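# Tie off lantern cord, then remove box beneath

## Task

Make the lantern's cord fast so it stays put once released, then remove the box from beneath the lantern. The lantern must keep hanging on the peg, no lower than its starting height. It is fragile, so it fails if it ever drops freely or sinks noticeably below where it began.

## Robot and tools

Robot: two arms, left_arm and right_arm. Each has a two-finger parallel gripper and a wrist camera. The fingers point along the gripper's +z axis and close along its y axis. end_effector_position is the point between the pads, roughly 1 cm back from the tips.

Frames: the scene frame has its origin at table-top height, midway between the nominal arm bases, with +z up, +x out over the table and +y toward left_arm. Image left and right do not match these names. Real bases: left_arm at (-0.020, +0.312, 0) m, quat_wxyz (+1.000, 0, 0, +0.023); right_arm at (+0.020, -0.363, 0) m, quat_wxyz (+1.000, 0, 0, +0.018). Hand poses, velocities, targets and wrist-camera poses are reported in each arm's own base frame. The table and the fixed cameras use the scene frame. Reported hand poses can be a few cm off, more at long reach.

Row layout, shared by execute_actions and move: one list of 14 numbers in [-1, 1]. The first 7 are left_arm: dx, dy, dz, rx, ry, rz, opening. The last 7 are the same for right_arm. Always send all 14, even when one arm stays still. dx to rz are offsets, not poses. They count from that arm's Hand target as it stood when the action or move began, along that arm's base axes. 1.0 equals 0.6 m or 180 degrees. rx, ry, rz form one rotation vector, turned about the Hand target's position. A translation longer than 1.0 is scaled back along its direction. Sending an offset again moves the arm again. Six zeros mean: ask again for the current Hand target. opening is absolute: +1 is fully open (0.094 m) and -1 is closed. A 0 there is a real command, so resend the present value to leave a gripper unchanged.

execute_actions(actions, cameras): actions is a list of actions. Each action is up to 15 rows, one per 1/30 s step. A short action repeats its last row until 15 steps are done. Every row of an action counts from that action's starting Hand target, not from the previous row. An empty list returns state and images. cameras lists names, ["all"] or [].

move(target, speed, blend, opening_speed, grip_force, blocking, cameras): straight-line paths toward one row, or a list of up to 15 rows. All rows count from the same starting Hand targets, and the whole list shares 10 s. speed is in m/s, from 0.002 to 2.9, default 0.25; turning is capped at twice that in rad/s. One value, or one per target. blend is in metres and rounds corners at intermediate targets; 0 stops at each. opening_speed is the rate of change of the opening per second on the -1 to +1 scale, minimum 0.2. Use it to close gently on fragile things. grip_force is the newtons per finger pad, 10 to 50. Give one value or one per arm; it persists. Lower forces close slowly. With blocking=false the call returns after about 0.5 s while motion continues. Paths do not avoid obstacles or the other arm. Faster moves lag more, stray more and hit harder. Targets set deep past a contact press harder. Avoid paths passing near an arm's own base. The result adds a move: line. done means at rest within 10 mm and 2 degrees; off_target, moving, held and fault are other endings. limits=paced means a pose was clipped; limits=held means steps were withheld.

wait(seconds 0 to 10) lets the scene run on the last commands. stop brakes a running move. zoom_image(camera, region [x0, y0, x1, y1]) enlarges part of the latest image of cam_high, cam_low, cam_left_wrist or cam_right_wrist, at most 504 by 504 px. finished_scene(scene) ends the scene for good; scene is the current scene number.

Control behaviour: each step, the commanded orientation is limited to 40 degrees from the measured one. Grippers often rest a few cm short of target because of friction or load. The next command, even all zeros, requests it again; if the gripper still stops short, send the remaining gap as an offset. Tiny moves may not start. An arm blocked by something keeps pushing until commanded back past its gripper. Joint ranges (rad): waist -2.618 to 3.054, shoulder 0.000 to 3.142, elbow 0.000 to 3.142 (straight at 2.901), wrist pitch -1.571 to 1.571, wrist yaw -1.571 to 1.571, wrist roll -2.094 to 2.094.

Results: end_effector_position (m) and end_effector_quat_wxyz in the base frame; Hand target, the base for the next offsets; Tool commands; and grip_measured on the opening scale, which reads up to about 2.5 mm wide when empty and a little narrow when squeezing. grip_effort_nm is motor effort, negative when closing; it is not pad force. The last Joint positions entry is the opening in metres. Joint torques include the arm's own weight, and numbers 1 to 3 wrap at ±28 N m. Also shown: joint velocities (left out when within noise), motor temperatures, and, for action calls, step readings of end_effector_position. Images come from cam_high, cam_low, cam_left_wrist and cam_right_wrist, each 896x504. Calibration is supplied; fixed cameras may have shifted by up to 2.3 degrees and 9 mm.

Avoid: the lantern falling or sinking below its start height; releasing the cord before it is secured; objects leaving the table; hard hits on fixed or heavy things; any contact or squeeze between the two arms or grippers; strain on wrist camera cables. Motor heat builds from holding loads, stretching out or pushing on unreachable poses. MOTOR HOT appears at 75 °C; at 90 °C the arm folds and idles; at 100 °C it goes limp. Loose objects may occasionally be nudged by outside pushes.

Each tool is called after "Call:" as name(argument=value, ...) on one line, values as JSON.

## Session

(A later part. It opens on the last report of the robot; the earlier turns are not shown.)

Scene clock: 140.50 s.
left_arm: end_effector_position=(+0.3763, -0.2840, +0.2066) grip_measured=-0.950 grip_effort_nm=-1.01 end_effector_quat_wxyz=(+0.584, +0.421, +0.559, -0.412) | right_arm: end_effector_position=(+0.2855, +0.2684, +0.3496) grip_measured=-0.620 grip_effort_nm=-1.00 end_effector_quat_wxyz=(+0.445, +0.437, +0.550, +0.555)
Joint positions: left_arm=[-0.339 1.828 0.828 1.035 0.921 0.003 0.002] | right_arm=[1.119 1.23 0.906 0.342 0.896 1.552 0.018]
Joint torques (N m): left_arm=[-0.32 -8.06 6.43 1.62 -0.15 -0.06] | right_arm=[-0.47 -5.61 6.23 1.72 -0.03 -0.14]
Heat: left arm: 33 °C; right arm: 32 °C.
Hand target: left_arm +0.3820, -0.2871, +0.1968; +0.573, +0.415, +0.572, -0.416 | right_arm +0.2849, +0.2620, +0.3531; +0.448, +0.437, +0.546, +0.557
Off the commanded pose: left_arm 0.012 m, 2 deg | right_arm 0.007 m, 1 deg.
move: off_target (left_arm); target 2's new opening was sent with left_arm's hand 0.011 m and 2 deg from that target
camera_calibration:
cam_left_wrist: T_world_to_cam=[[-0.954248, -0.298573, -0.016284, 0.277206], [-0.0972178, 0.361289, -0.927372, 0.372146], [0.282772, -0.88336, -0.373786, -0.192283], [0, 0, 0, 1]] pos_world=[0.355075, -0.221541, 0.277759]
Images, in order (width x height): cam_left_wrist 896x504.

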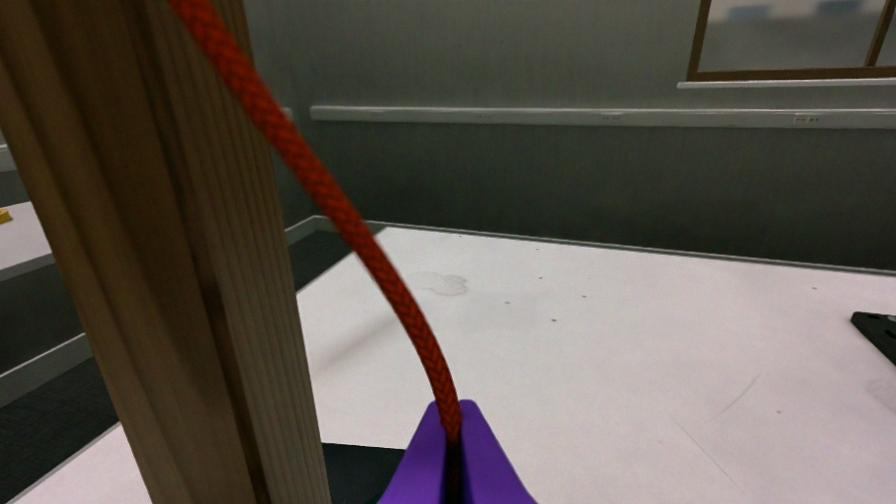

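Call:
move(target=[[0,0,0,0,0,0,-1,0.02,-0.05,-0.1,0,0,0,-1],[0,0,0.08,0,0,0,-1,0.025,-0.09,-0.19,0,0,0,-1],[0,0,0.155,0,0,0,-1,0.025,-0.11,-0.24,0,0,0,-1]], speed=0.05, blend=[0.01,0.01,0], cameras=["cam_low","cam_high"])

Call:
zoom_image(camera="cam_low", region=[140, 60, 350, 320])

Call:
zoom_image(camera="cam_high", region=[350, 80, 550, 280])

Scene clock: 145.67 s.
left_arm: end_effector_position=(+0.3836, -0.2864, +0.2585) grip_measured=-0.950 grip_effort_nm=-1.01 end_effector_quat_wxyz=(+0.546, +0.408, +0.596, -0.424) | right_arm: end_effector_position=(+0.2971, +0.2056, +0.2275) grip_measured=-0.620 grip_effort_nm=-1.00 end_effector_quat_wxyz=(+0.433, +0.431, +0.531, +0.587)
Joint positions: left_arm=[-0.339 1.687 0.998 0.616 0.92 -0.002 0.002] | right_arm=[0.912 1.247 0.325 1.005 0.657 1.566 0.018]
Joint torques (N m): left_arm=[-0.29 -14.23 8.55 1.97 -0.09 0] | right_arm=[-0.96 -2.09 4.44 1.58 0.22 -0.18]
Heat: left arm: 34 °C; right arm: 32 °C.
Hand target: left_arm +0.3820, -0.2870, +0.2899; +0.573, +0.415, +0.572, -0.416 | right_arm +0.2998, +0.1962, +0.2093; +0.448, +0.437, +0.546, +0.558
Off the commanded pose: left_arm 0.031 m, 4 deg | right_arm 0.021 m, 4 deg.
move: off_target (left_arm, right_arm)
Images, in order (width x height): cam_high 896x504, cam_low 896x504.

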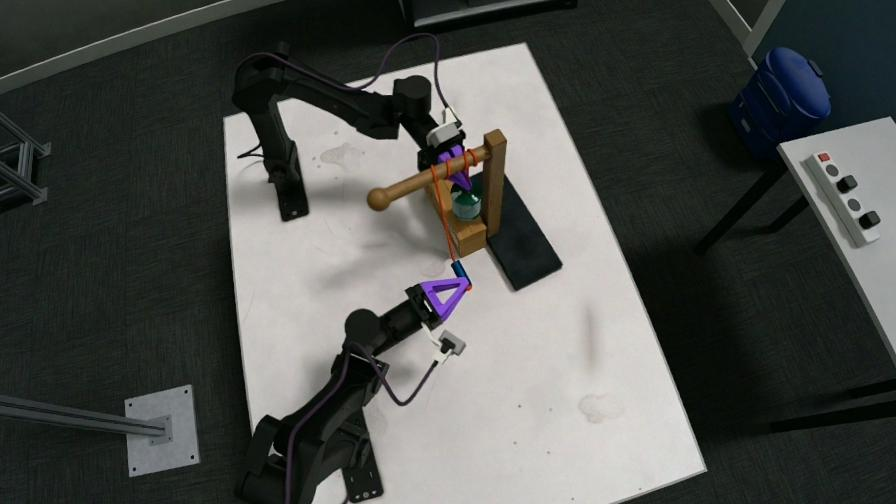

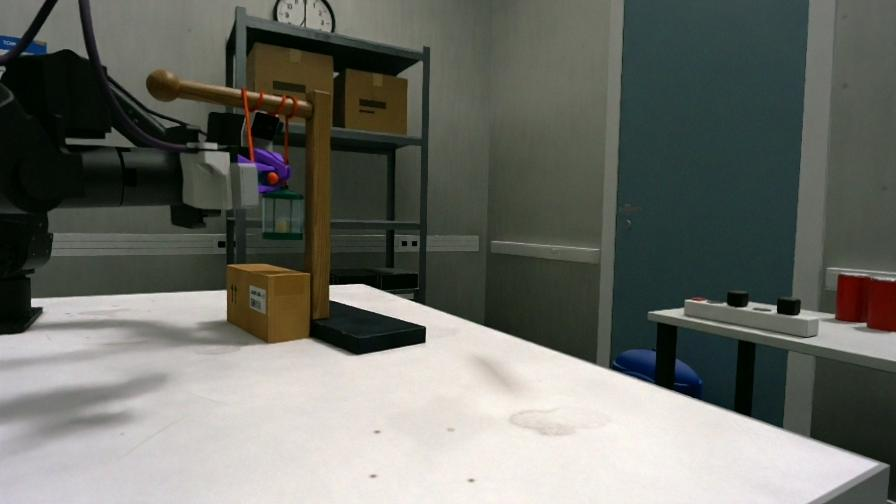

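Scaled by 1.938 from the camera's 896x504 image, which has a finer 1280x720 frame.

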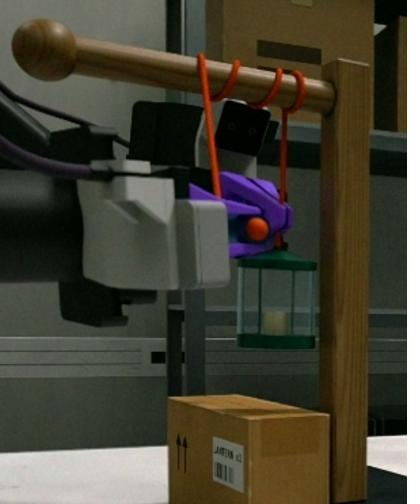

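Scaled by 2.520 from the camera's 896x504 image, which has a finer 1280x720 frame.

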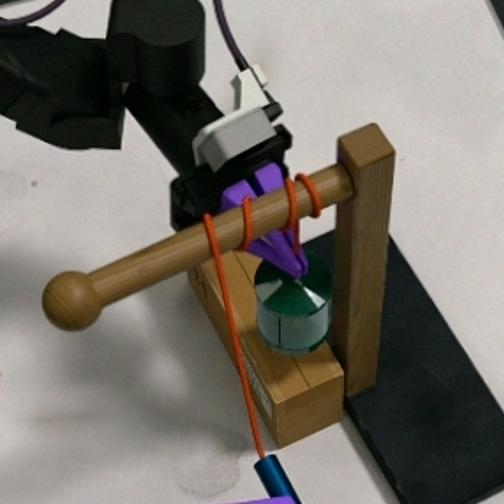

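Call:
move(target=[[0,0,0.02,0,0,0,-1,0.01,-0.03,-0.055,0,0,0,-1],[0,0,-0.05,0,0,0,-1,0.01,-0.03,-0.055,0,0,0,-1],[0,0,-0.085,0,0,0,-1,0.01,-0.03,-0.055,0,0,0,-1]], speed=0.05, cameras=["cam_low","cam_high"])

Call:
zoom_image(camera="cam_low", region=[140, 60, 350, 320])

Scene clock: 150.27 s.
left_arm: end_effector_position=(+0.3796, -0.2847, +0.2685) grip_measured=-0.950 grip_effort_nm=-1.01 end_effector_quat_wxyz=(+0.601, +0.424, +0.542, -0.407) | right_arm: end_effector_position=(+0.2985, +0.1990, +0.2101) grip_measured=-0.620 grip_effort_nm=-1.00 end_effector_quat_wxyz=(+0.418, +0.414, +0.522, +0.618)
Joint positions: left_arm=[-0.339 1.707 0.936 0.86 0.917 -0.002 0.002] | right_arm=[0.844 1.362 0.228 1.267 0.533 1.579 0.018]
Joint torques (N m): left_arm=[-0.32 -7.1 4.07 1.54 -0.13 -0.02] | right_arm=[-1.78 -1.24 2.81 1.39 0.71 -0.33]
Heat: left arm: 34 °C; right arm: 32 °C.
Hand target: left_arm +0.3820, -0.2871, +0.2389; +0.573, +0.415, +0.572, -0.416 | right_arm +0.3058, +0.1781, +0.1762; +0.448, +0.437, +0.546, +0.557
Off the commanded pose: left_arm 0.030 m, 5 deg | right_arm 0.040 m, 9 deg.
move: off_target (left_arm, right_arm)
Images, in order (width x height): cam_high 896x504, cam_low 896x504.

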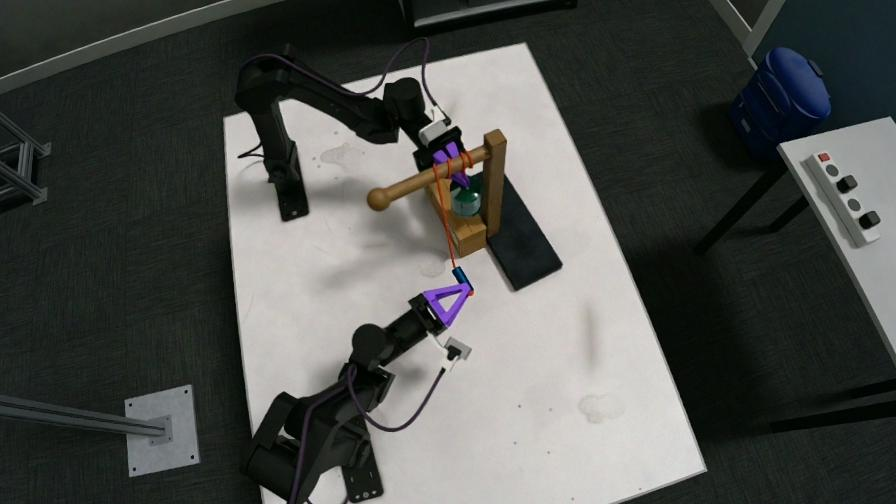

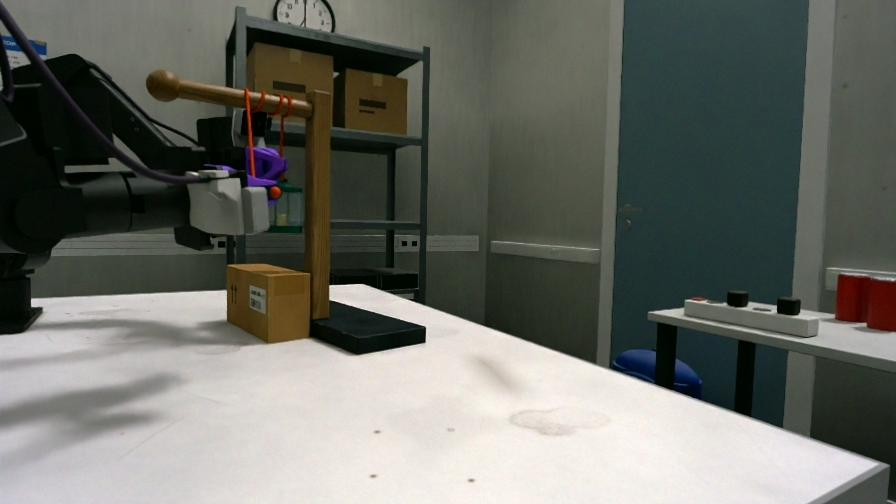

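Scaled by 1.938 from the camera's 896x504 image, which has a finer 1280x720 frame.

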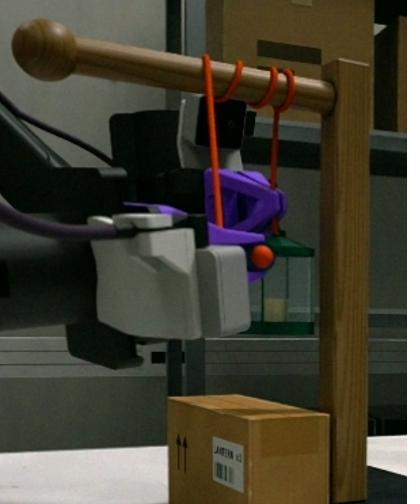

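Call:
move(target=[[0,0,-0.01,0,0,0,-1,0,0,0,0,0,0,-1],[0,0,-0.01,0,0,0,-0.78,0,0,0,0,0,0,-1]], speed=0.05, cameras=["cam_low"])

Call:
zoom_image(camera="cam_low", region=[140, 60, 350, 320])

Scene clock: 152.50 s.
left_arm: end_effector_position=(+0.3805, -0.2850, +0.2534) grip_measured=-0.781 grip_effort_nm=0.09 end_effector_quat_wxyz=(+0.593, +0.421, +0.551, -0.409) | right_arm: end_effector_position=(+0.2985, +0.1990, +0.2101) grip_measured=-0.620 grip_effort_nm=-1.00 end_effector_quat_wxyz=(+0.418, +0.414, +0.522, +0.618)
Joint positions: left_arm=[-0.339 1.732 0.916 0.88 0.917 -0.002 0.01] | right_arm=[0.844 1.362 0.228 1.267 0.533 1.579 0.018]
Joint torques (N m): left_arm=[-0.36 -8.06 4.75 1.58 -0.14 -0.01] | right_arm=[-1.83 -1.22 2.78 1.38 0.7 -0.33]
Heat: left arm: 34 °C; right arm: 32 °C.
Hand target: left_arm +0.3820, -0.2870, +0.2329; +0.573, +0.415, +0.572, -0.416 | right_arm +0.3058, +0.1781, +0.1762; +0.448, +0.437, +0.546, +0.557
Off the commanded pose: left_arm 0.021 m, 4 deg | right_arm 0.040 m, 9 deg.
move: off_target (left_arm, right_arm); target 2's new opening was sent with left_arm's hand 0.035 m and 6 deg from that target
Images, in order (width x height): cam_low 896x504.

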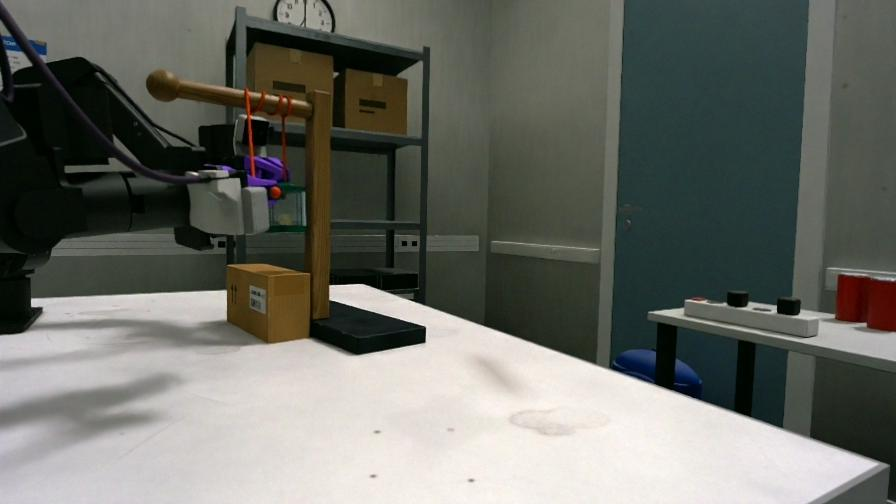

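Scaled by 1.938 from the camera's 896x504 image, which has a finer 1280x720 frame.

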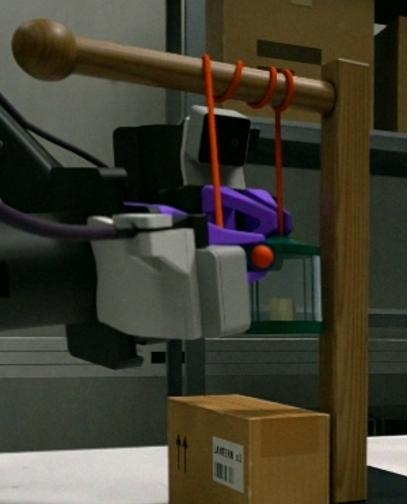

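Call:
move(target=[[0,0,0,0,0,0,-0.3,0,0,0,0,0,0,-1],[-0.055,0.18,-0.02,0,0,0,-0.3,0,0,0,0,0,0,-1],[-0.287,0.5,-0.047,0,0,0.15,0.3,0,0,0,0,0,0,-1]], speed=[0.1,0.12,0.25], cameras=["cam_low","cam_high"])

Call:
zoom_image(camera="cam_low", region=[140, 60, 350, 320])

Call:
zoom_image(camera="cam_high", region=[350, 80, 550, 280])

Scene clock: 158.43 s.
left_arm: end_effector_position=(+0.2136, +0.0133, +0.2085) grip_measured=+0.299 grip_effort_nm=0.09 end_effector_quat_wxyz=(+0.687, +0.179, +0.683, -0.174) | right_arm: end_effector_position=(+0.2985, +0.1990, +0.2101) grip_measured=-0.620 grip_effort_nm=-1.00 end_effector_quat_wxyz=(+0.418, +0.414, +0.522, +0.618)
Joint positions: left_arm=[1.056 0.688 0.042 0.953 1.56 -0.299 0.061] | right_arm=[0.844 1.362 0.228 1.267 0.533 1.579 0.018]
Joint velocities: left_arm=[within noise] | right_arm=[0.002 -0.012 -0.017 -0.154 -0.022 -0.066 -0.001]
Joint torques (N m): left_arm=[0.54 -0.23 4.45 1.24 -0.2 -0.05] | right_arm=[-1.81 -1.26 2.81 1.39 0.71 -0.33]
Heat: left arm: 34 °C; right arm: 32 °C.
Hand target: left_arm +0.2098, +0.0130, +0.2047; +0.654, +0.271, +0.653, -0.270 | right_arm +0.3058, +0.1781, +0.1762; +0.448, +0.437, +0.546, +0.557
Off the commanded pose: left_arm 0.005 m, 16 deg | right_arm 0.040 m, 9 deg.
joint sent to its limit (left arm) — joint 5 (wrist yaw), upper limit. The joint targets are off in orientation, not in position.
move: off_target (left_arm, right_arm); target 3's new opening was sent with left_arm's hand 0.005 m and 16 deg from that target
Images, in order (width x height): cam_high 896x504, cam_low 896x504.

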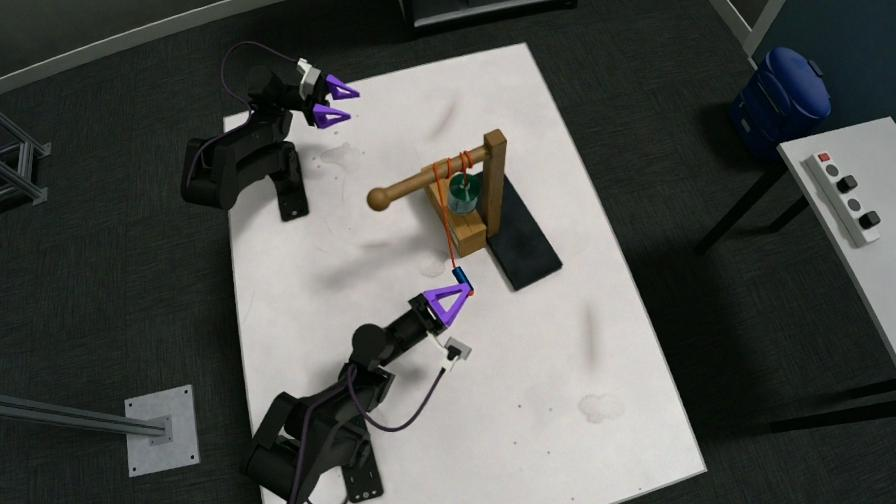

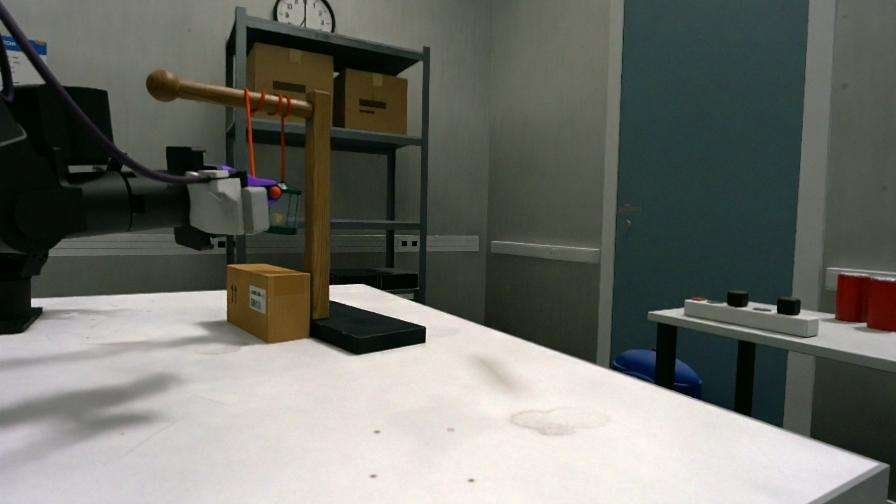

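Scaled by 1.938 from the camera's 896x504 image, which has a finer 1280x720 frame.

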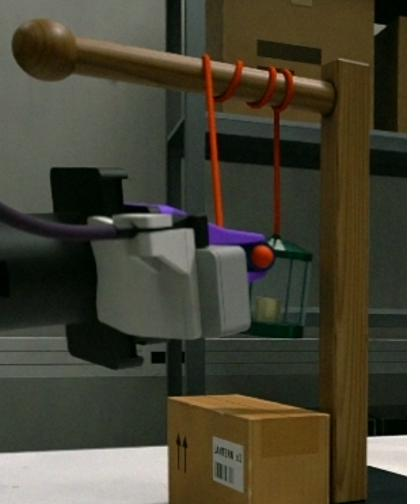

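Scaled by 2.520 from the camera's 896x504 image, which has a finer 1280x720 frame.

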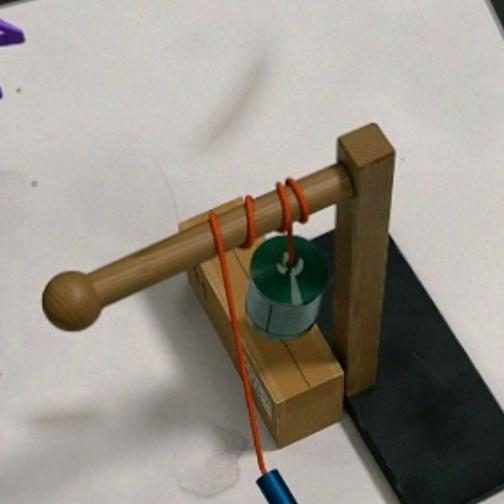

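Call:
move(target=[[0,0,0,0,0,0,0.3,-0.035,0.328,-0.085,-0.055,-0.01,0,-1],[0,0,0,0,0,0,0.3,-0.035,0.54,0.053,-0.163,-0.03,0.04,-1],[0,0,0,0,0,0,0.3,-0.035,0.587,0.265,-0.245,-0.06,0.06,-1]], speed=0.12, blend=[0.03,0.03,0], cameras=["cam_low","cam_high"])

Call:
zoom_image(camera="cam_low", region=[140, 60, 350, 320])

Call:
zoom_image(camera="cam_high", region=[350, 80, 550, 280])

Scene clock: 170.30 s.
left_arm: end_effector_position=(+0.2136, +0.0133, +0.2087) grip_measured=+0.299 grip_effort_nm=0.09 end_effector_quat_wxyz=(+0.687, +0.179, +0.683, -0.174) | right_arm: end_effector_position=(+0.2896, +0.5014, +0.2824) grip_measured=-0.620 grip_effort_nm=-1.00 end_effector_quat_wxyz=(+0.588, +0.152, +0.729, +0.316)
Joint positions: left_arm=[1.056 0.688 0.042 0.956 1.56 -0.301 0.061] | right_arm=[1.313 2.072 1.699 0.163 1.016 0.877 0.018]
Joint torques (N m): left_arm=[0.59 -0.14 4.41 1.24 -0.18 -0.06] | right_arm=[0.57 -13.16 13.78 2.06 -1.08 -0.66]
Heat: left arm: 33 °C; right arm: 32 °C.
Hand target: left_arm +0.2098, +0.0130, +0.2047; +0.654, +0.271, +0.653, -0.270 | right_arm +0.2848, +0.5304, +0.3351; +0.574, +0.132, +0.709, +0.389
Off the commanded pose: left_arm 0.006 m, 16 deg | right_arm 0.060 m, 9 deg.
joint sent to its limit (left arm) — joint 5 (wrist yaw), upper limit. The joint targets are off in orientation, not in position.
move: off_target (left_arm, right_arm)
Images, in order (width x height): cam_high 896x504, cam_low 896x504.

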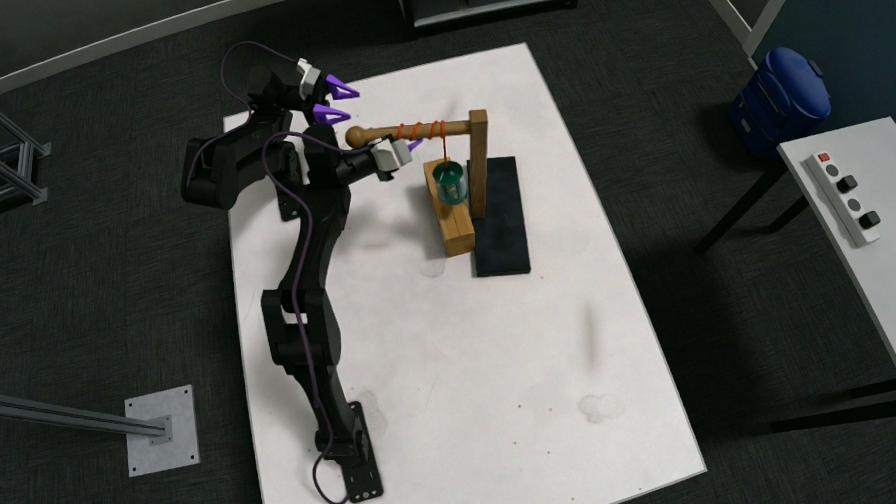

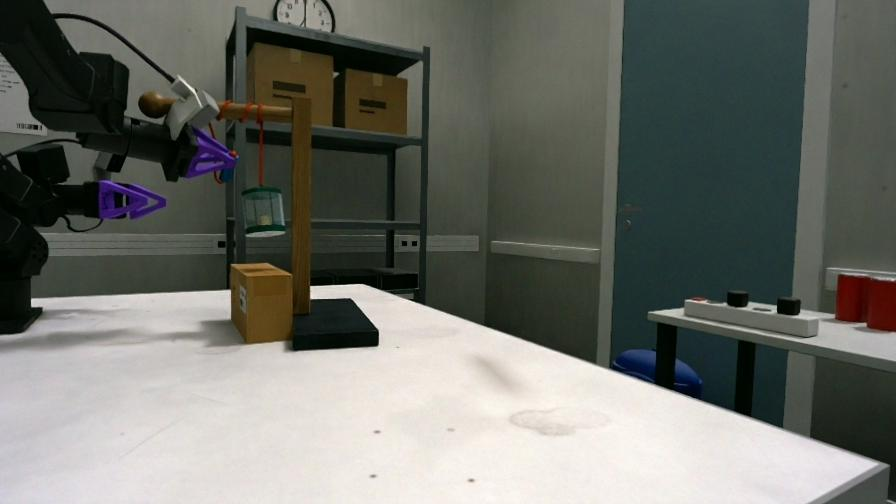

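Scaled by 1.938 from the camera's 896x504 image, which has a finer 1280x720 frame.

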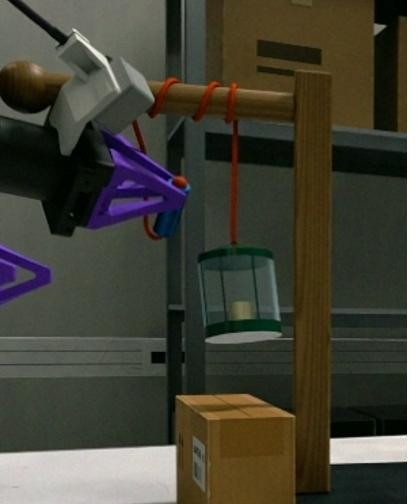

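Scaled by 2.520 from the camera's 896x504 image, which has a finer 1280x720 frame.

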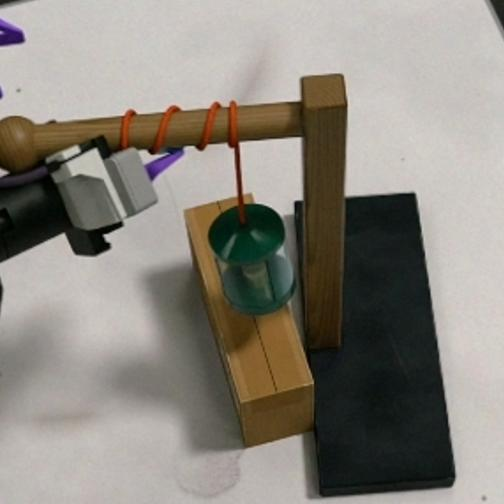

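Call:
execute_actions(actions=[])

Call:
zoom_image(camera="cam_high", region=[270, 40, 570, 280])

Call:
zoom_image(camera="cam_low", region=[100, 40, 500, 400])

Scene clock: 175.10 s.
left_arm: end_effector_position=(+0.2136, +0.0133, +0.2087) grip_measured=+0.299 grip_effort_nm=0.09 end_effector_quat_wxyz=(+0.687, +0.179, +0.683, -0.174) | right_arm: end_effector_position=(+0.2896, +0.5014, +0.2824) grip_measured=-0.620 grip_effort_nm=-1.00 end_effector_quat_wxyz=(+0.588, +0.152, +0.729, +0.316)
Joint positions: left_arm=[1.056 0.688 0.042 0.956 1.56 -0.301 0.061] | right_arm=[1.313 2.072 1.699 0.163 1.016 0.877 0.018]
Joint velocities: within noise
Joint torques (N m): left_arm=[0.55 -0.16 4.45 1.25 -0.2 -0.08] | right_arm=[0.53 -13.15 13.76 2.07 -1.08 -0.67]
Motor temperatures (°C): left_arm=[23 26 29 33 25 26 26] | right_arm=[26 31 32 32 26 25 24]
Heat: left arm: 33 °C; right arm: 32 °C.
Hand target: left_arm +0.2098, +0.0130, +0.2047; +0.654, +0.271, +0.653, -0.270 | right_arm +0.2848, +0.5304, +0.3351; +0.574, +0.132, +0.709, +0.389
Tool commands: left_gripper/opening=+0.3 right_gripper/opening=-1.0
Off the commanded pose: left_arm 0.006 m, 16 deg | right_arm 0.060 m, 9 deg.
camera_calibration:
cam_left_wrist: T_world_to_cam=[[-0.489364, -0.872061, 0.00572009, 0.114473], [-0.342948, 0.186409, -0.920673, 0.304276], [0.801816, -0.452506, -0.390294, 0.00404831], [0, 0, 0, 1]] pos_world=[0.157124, 0.0449395, 0.281064]
cam_right_wrist: T_world_to_cam=[[0.165949, -0.759653, -0.628799, 0.511655], [-0.632092, 0.407486, -0.659102, 0.204935], [0.756915, 0.506837, -0.412549, -0.266681], [0, 0, 0, 1]] pos_world=[0.246484, 0.440336, 0.346783]

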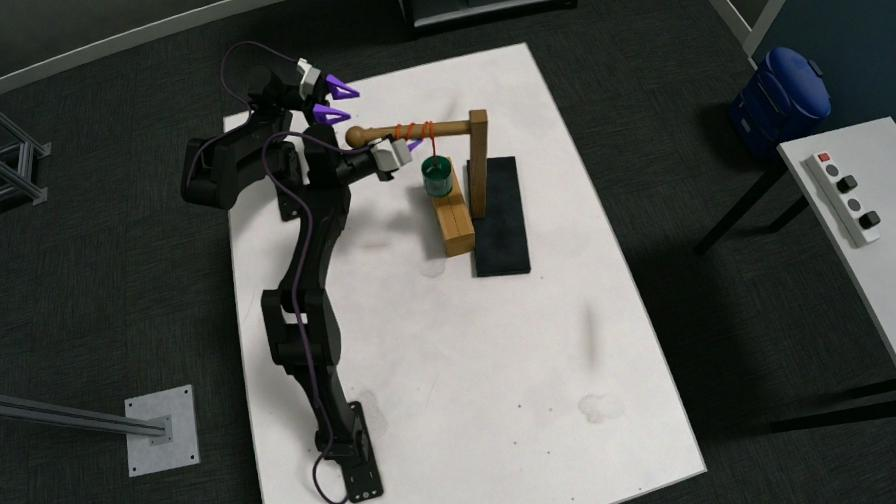

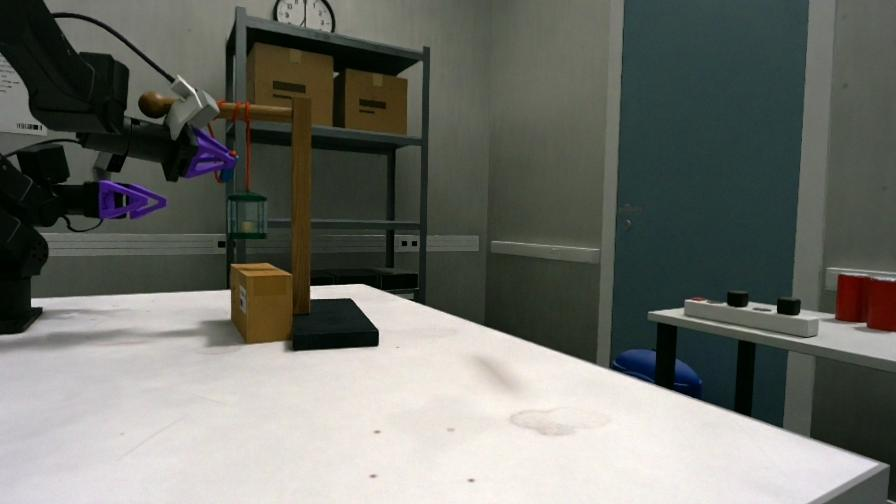

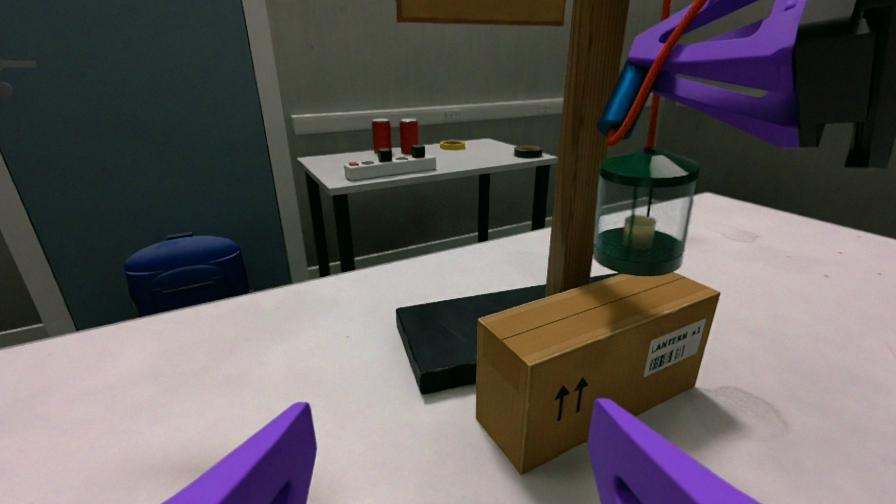

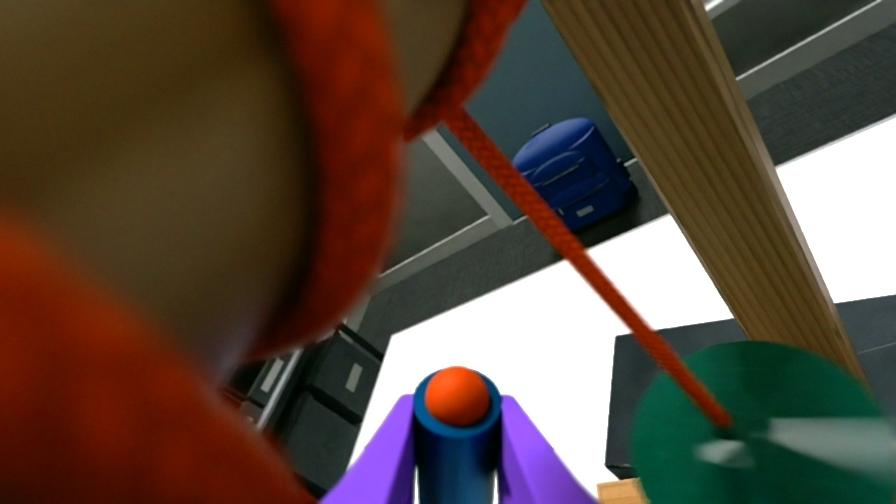

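Scaled by 1.680 from the camera's 896x504 image, which has a finer 1280x720 frame.

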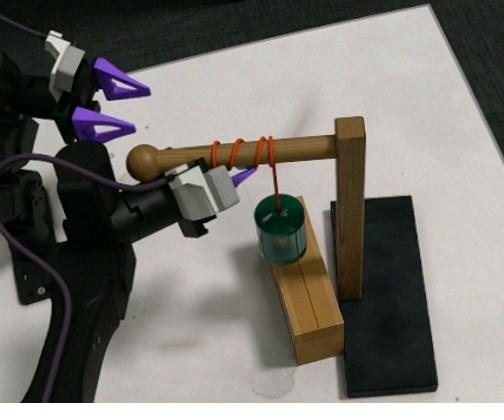

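Scaled by 1.260 from the camera's 896x504 image, which has a finer 1280x720 frame.

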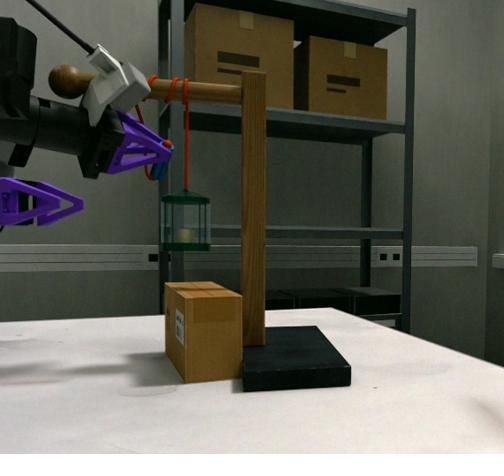

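Call:
move(target=[[0,0,0,0,0,0,0.3,0,-0.07,-0.07,0,0,0,-1],[0,0,0,0,0,0,0.3,0,-0.15,-0.09,0.12,0.024,0,-1],[0,0,0,0,0,0,0.3,0,-0.24,-0.05,0.245,0.0475,0,-1]], blend=[0.03,0.03,0], speed=0.12, cameras=["cam_high","cam_low"])

Call:
zoom_image(camera="cam_low", region=[140, 60, 350, 320])

Call:
zoom_image(camera="cam_high", region=[270, 40, 570, 280])

Scene clock: 183.07 s.
left_arm: end_effector_position=(+0.2136, +0.0133, +0.2087) grip_measured=+0.299 grip_effort_nm=0.09 end_effector_quat_wxyz=(+0.687, +0.179, +0.683, -0.174) | right_arm: end_effector_position=(+0.2855, +0.3938, +0.2945) grip_measured=-0.620 grip_effort_nm=-1.00 end_effector_quat_wxyz=(+0.433, +0.363, +0.561, +0.605)
Joint positions: left_arm=[1.056 0.688 0.042 0.956 1.56 -0.301 0.061] | right_arm=[1.221 1.705 0.987 0.877 0.839 1.405 0.018]
Joint torques (N m): left_arm=[0.54 -0.13 4.38 1.26 -0.19 -0.07] | right_arm=[-0.49 -10.24 5.56 1.71 -0.18 0.04]
Heat: left arm: 33 °C; right arm: 33 °C.
Hand target: left_arm +0.2098, +0.0130, +0.2047; +0.654, +0.271, +0.653, -0.270 | right_arm +0.2849, +0.3862, +0.3052; +0.429, +0.366, +0.551, +0.615
Off the commanded pose: left_arm 0.006 m, 16 deg | right_arm 0.013 m, 2 deg.
joint sent to its limit (left arm) — joint 5 (wrist yaw), upper limit. The joint targets are off in orientation, not in position.
move: off_target (left_arm, right_arm); blend cut to 0.027 m at target 1
Images, in order (width x height): cam_high 896x504, cam_low 896x504.

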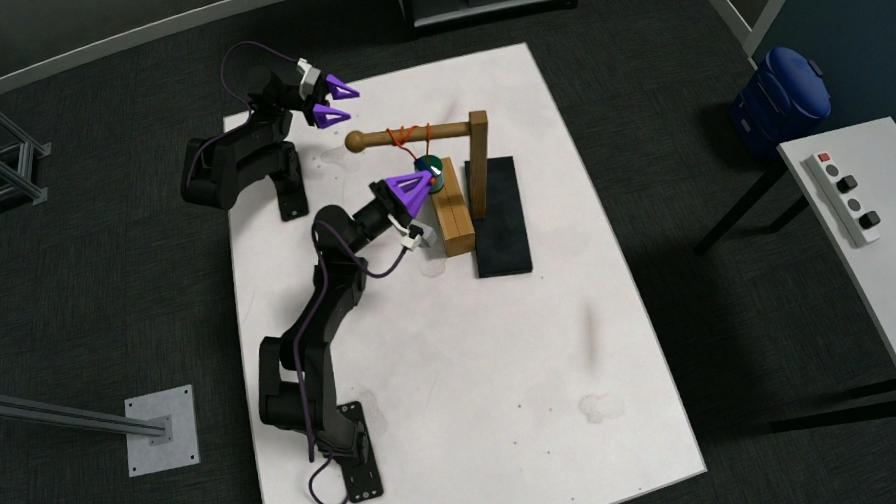

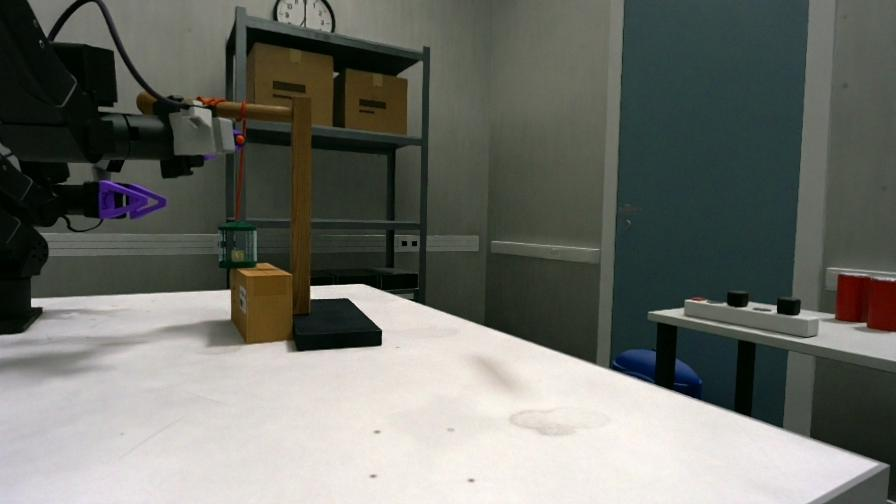

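Scaled by 1.938 from the camera's 896x504 image, which has a finer 1280x720 frame.

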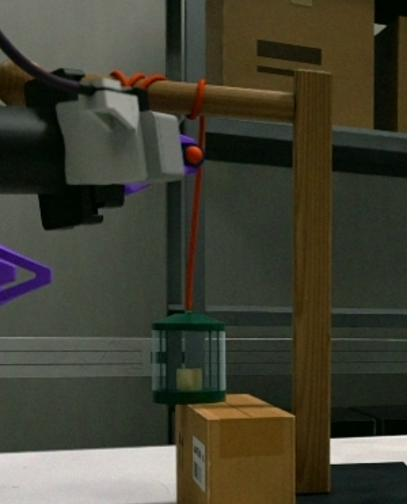

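Scaled by 1.680 from the camera's 896x504 image, which has a finer 1280x720 frame.

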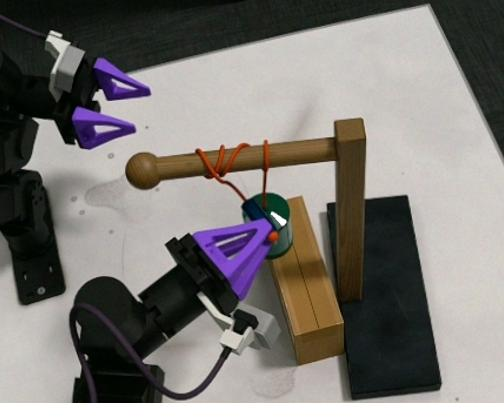

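Call:
move(target=[0,0,0,0,0,0,0.3,-0.05,-0.1,0.0,0,0,0,-1], speed=0.06, cameras=["cam_high"])

Call:
move(target=[0,0,0,0,0,0,0.3,-0.0,-0.08,0.0,0,0,0,-1], speed=0.05, cameras=["cam_high","cam_low"])

Call:
zoom_image(camera="cam_low", region=[140, 60, 350, 320])

Call:
zoom_image(camera="cam_high", region=[270, 40, 570, 280])

Scene clock: 185.93 s.
left_arm: end_effector_position=(+0.2136, +0.0133, +0.2087) grip_measured=+0.299 grip_effort_nm=0.09 end_effector_quat_wxyz=(+0.687, +0.179, +0.683, -0.174) | right_arm: end_effector_position=(+0.2587, +0.3314, +0.3027) grip_measured=-0.620 grip_effort_nm=-1.00 end_effector_quat_wxyz=(+0.429, +0.365, +0.553, +0.614)
Joint positions: left_arm=[1.056 0.688 0.042 0.956 1.56 -0.301 0.061] | right_arm=[1.232 1.441 0.739 0.886 0.845 1.406 0.018]
Joint torques (N m): left_arm=[0.57 -0.16 4.42 1.25 -0.18 -0.07] | right_arm=[0.58 -7.15 5.53 1.61 0.02 -0.05]
Heat: left arm: 33 °C; right arm: 33 °C.
Hand target: left_arm +0.2098, +0.0130, +0.2047; +0.654, +0.271, +0.653, -0.270 | right_arm +0.2549, +0.3262, +0.3053; +0.429, +0.366, +0.551, +0.616
Off the commanded pose: left_arm 0.006 m, 16 deg | right_arm 0.007 m, 0 deg.
joint sent to its limit (left arm) — joint 5 (wrist yaw), upper limit. The joint targets are off in orientation, not in position.
move: off_target (left_arm)
Images, in order (width x height): cam_high 896x504.

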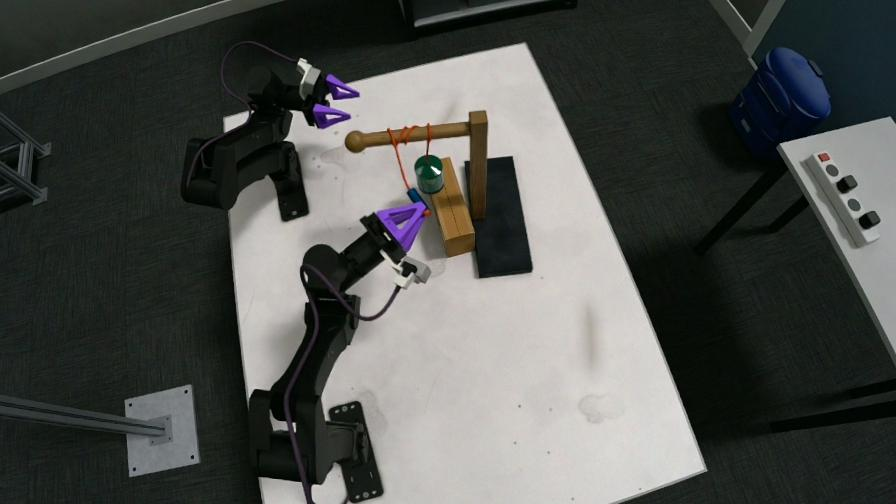

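Scene clock: 187.40 s.
left_arm: end_effector_position=(+0.2136, +0.0133, +0.2087) grip_measured=+0.299 grip_effort_nm=0.10 end_effector_quat_wxyz=(+0.687, +0.179, +0.683, -0.174) | right_arm: end_effector_position=(+0.2460, +0.2992, +0.3179) grip_measured=-0.620 grip_effort_nm=-1.00 end_effector_quat_wxyz=(+0.404, +0.343, +0.548, +0.648)
Joint positions: left_arm=[1.056 0.688 0.042 0.956 1.56 -0.301 0.061] | right_arm=[1.196 1.245 0.614 0.854 0.73 1.423 0.018]
Joint torques (N m): left_arm=[0.58 -0.17 4.41 1.25 -0.18 -0.07] | right_arm=[-1.57 -5.85 4.71 1.27 0.61 -0.06]
Heat: left arm: 33 °C; right arm: 33 °C.
Hand target: left_arm +0.2098, +0.0130, +0.2047; +0.654, +0.271, +0.653, -0.270 | right_arm +0.2549, +0.2783, +0.3053; +0.429, +0.366, +0.551, +0.615
Off the commanded pose: left_arm 0.006 m, 16 deg | right_arm 0.026 m, 5 deg.
joint sent to its limit (left arm) — joint 5 (wrist yaw), upper limit. The joint targets are off in orientation, not in position.
move: off_target (left_arm, right_arm)
Images, in order (width x height): cam_high 896x504, cam_low 896x504.

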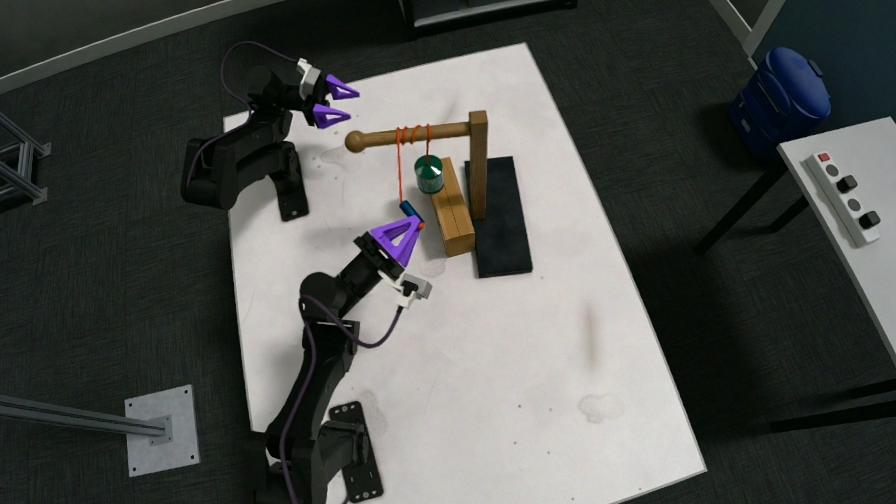

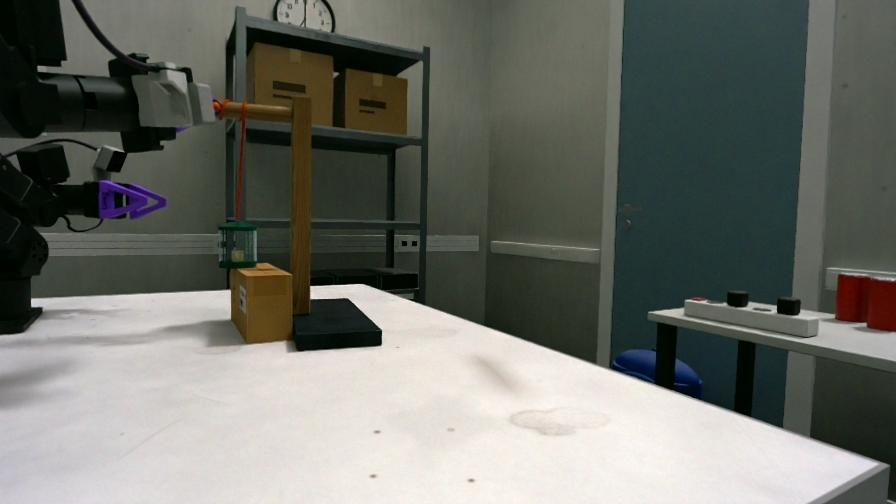

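Scaled by 1.938 from the camera's 896x504 image, which has a finer 1280x720 frame.

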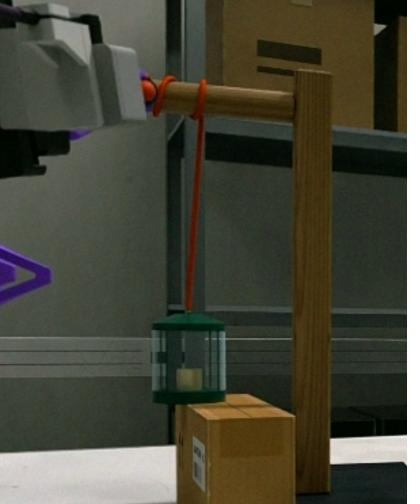

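Scaled by 1.680 from the camera's 896x504 image, which has a finer 1280x720 frame.

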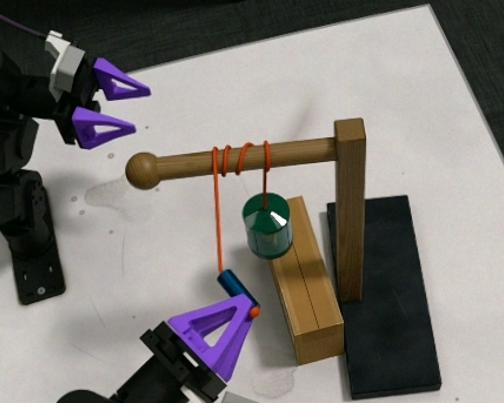

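Call:
wait(seconds=0.5, cameras=["cam_left_wrist"])

Call:
zoom_image(camera="cam_left_wrist", region=[450, 100, 850, 400])

Scene clock: 191.67 s.
left_arm: end_effector_position=(+0.2136, +0.0133, +0.2087) grip_measured=+0.299 grip_effort_nm=0.10 end_effector_quat_wxyz=(+0.687, +0.179, +0.683, -0.174) | right_arm: end_effector_position=(+0.2460, +0.2992, +0.3179) grip_measured=-0.620 grip_effort_nm=-1.00 end_effector_quat_wxyz=(+0.404, +0.343, +0.548, +0.647)
Joint positions: left_arm=[1.056 0.688 0.042 0.956 1.56 -0.301 0.061] | right_arm=[1.196 1.245 0.614 0.853 0.73 1.423 0.018]
Joint torques (N m): left_arm=[0.58 -0.16 4.44 1.25 -0.19 -0.07] | right_arm=[-1.58 -5.86 4.74 1.26 0.62 -0.07]
Heat: left arm: 33 °C; right arm: 33 °C.
Hand target: left_arm +0.2098, +0.0130, +0.2047; +0.654, +0.271, +0.653, -0.270 | right_arm +0.2549, +0.2783, +0.3052; +0.429, +0.366, +0.551, +0.615
Tool commands: left_gripper/opening=+0.3 right_gripper/opening=-1.0
Off the commanded pose: left_arm 0.006 m, 16 deg | right_arm 0.026 m, 5 deg.
wait: 0.50 s; at rest from the start
camera_calibration:
cam_left_wrist: T_world_to_cam=[[-0.489364, -0.872061, 0.00572009, 0.114473], [-0.342948, 0.186409, -0.920673, 0.304276], [0.801816, -0.452506, -0.390294, 0.00404831], [0, 0, 0, 1]] pos_world=[0.157124, 0.0449395, 0.281064]
Images, in order (width x height): cam_left_wrist 896x504.

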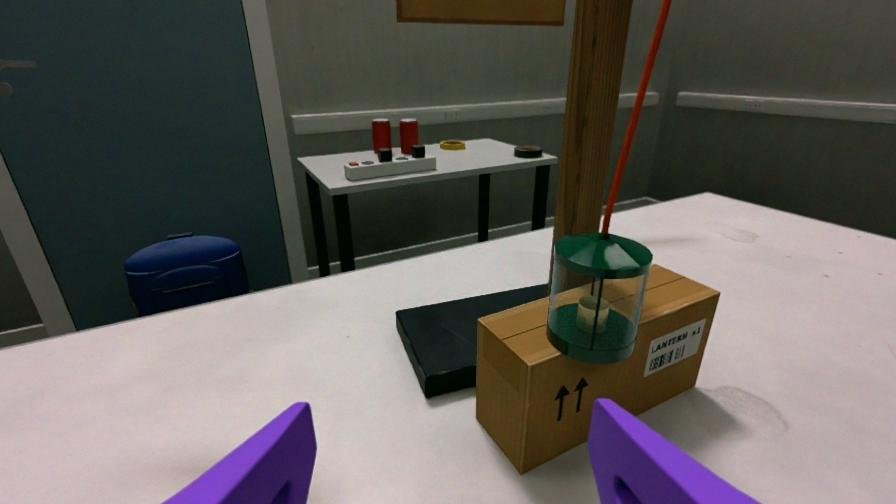

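Scaled by 1.260 from the camera's 896x504 image, which has a finer 1280x720 frame.

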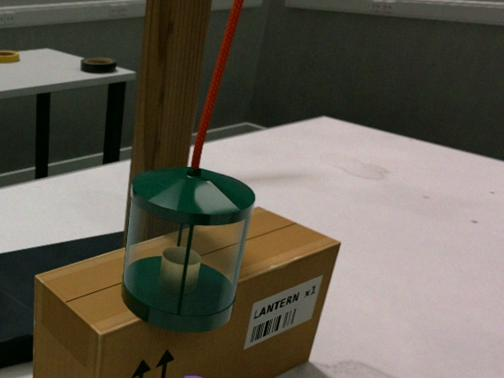

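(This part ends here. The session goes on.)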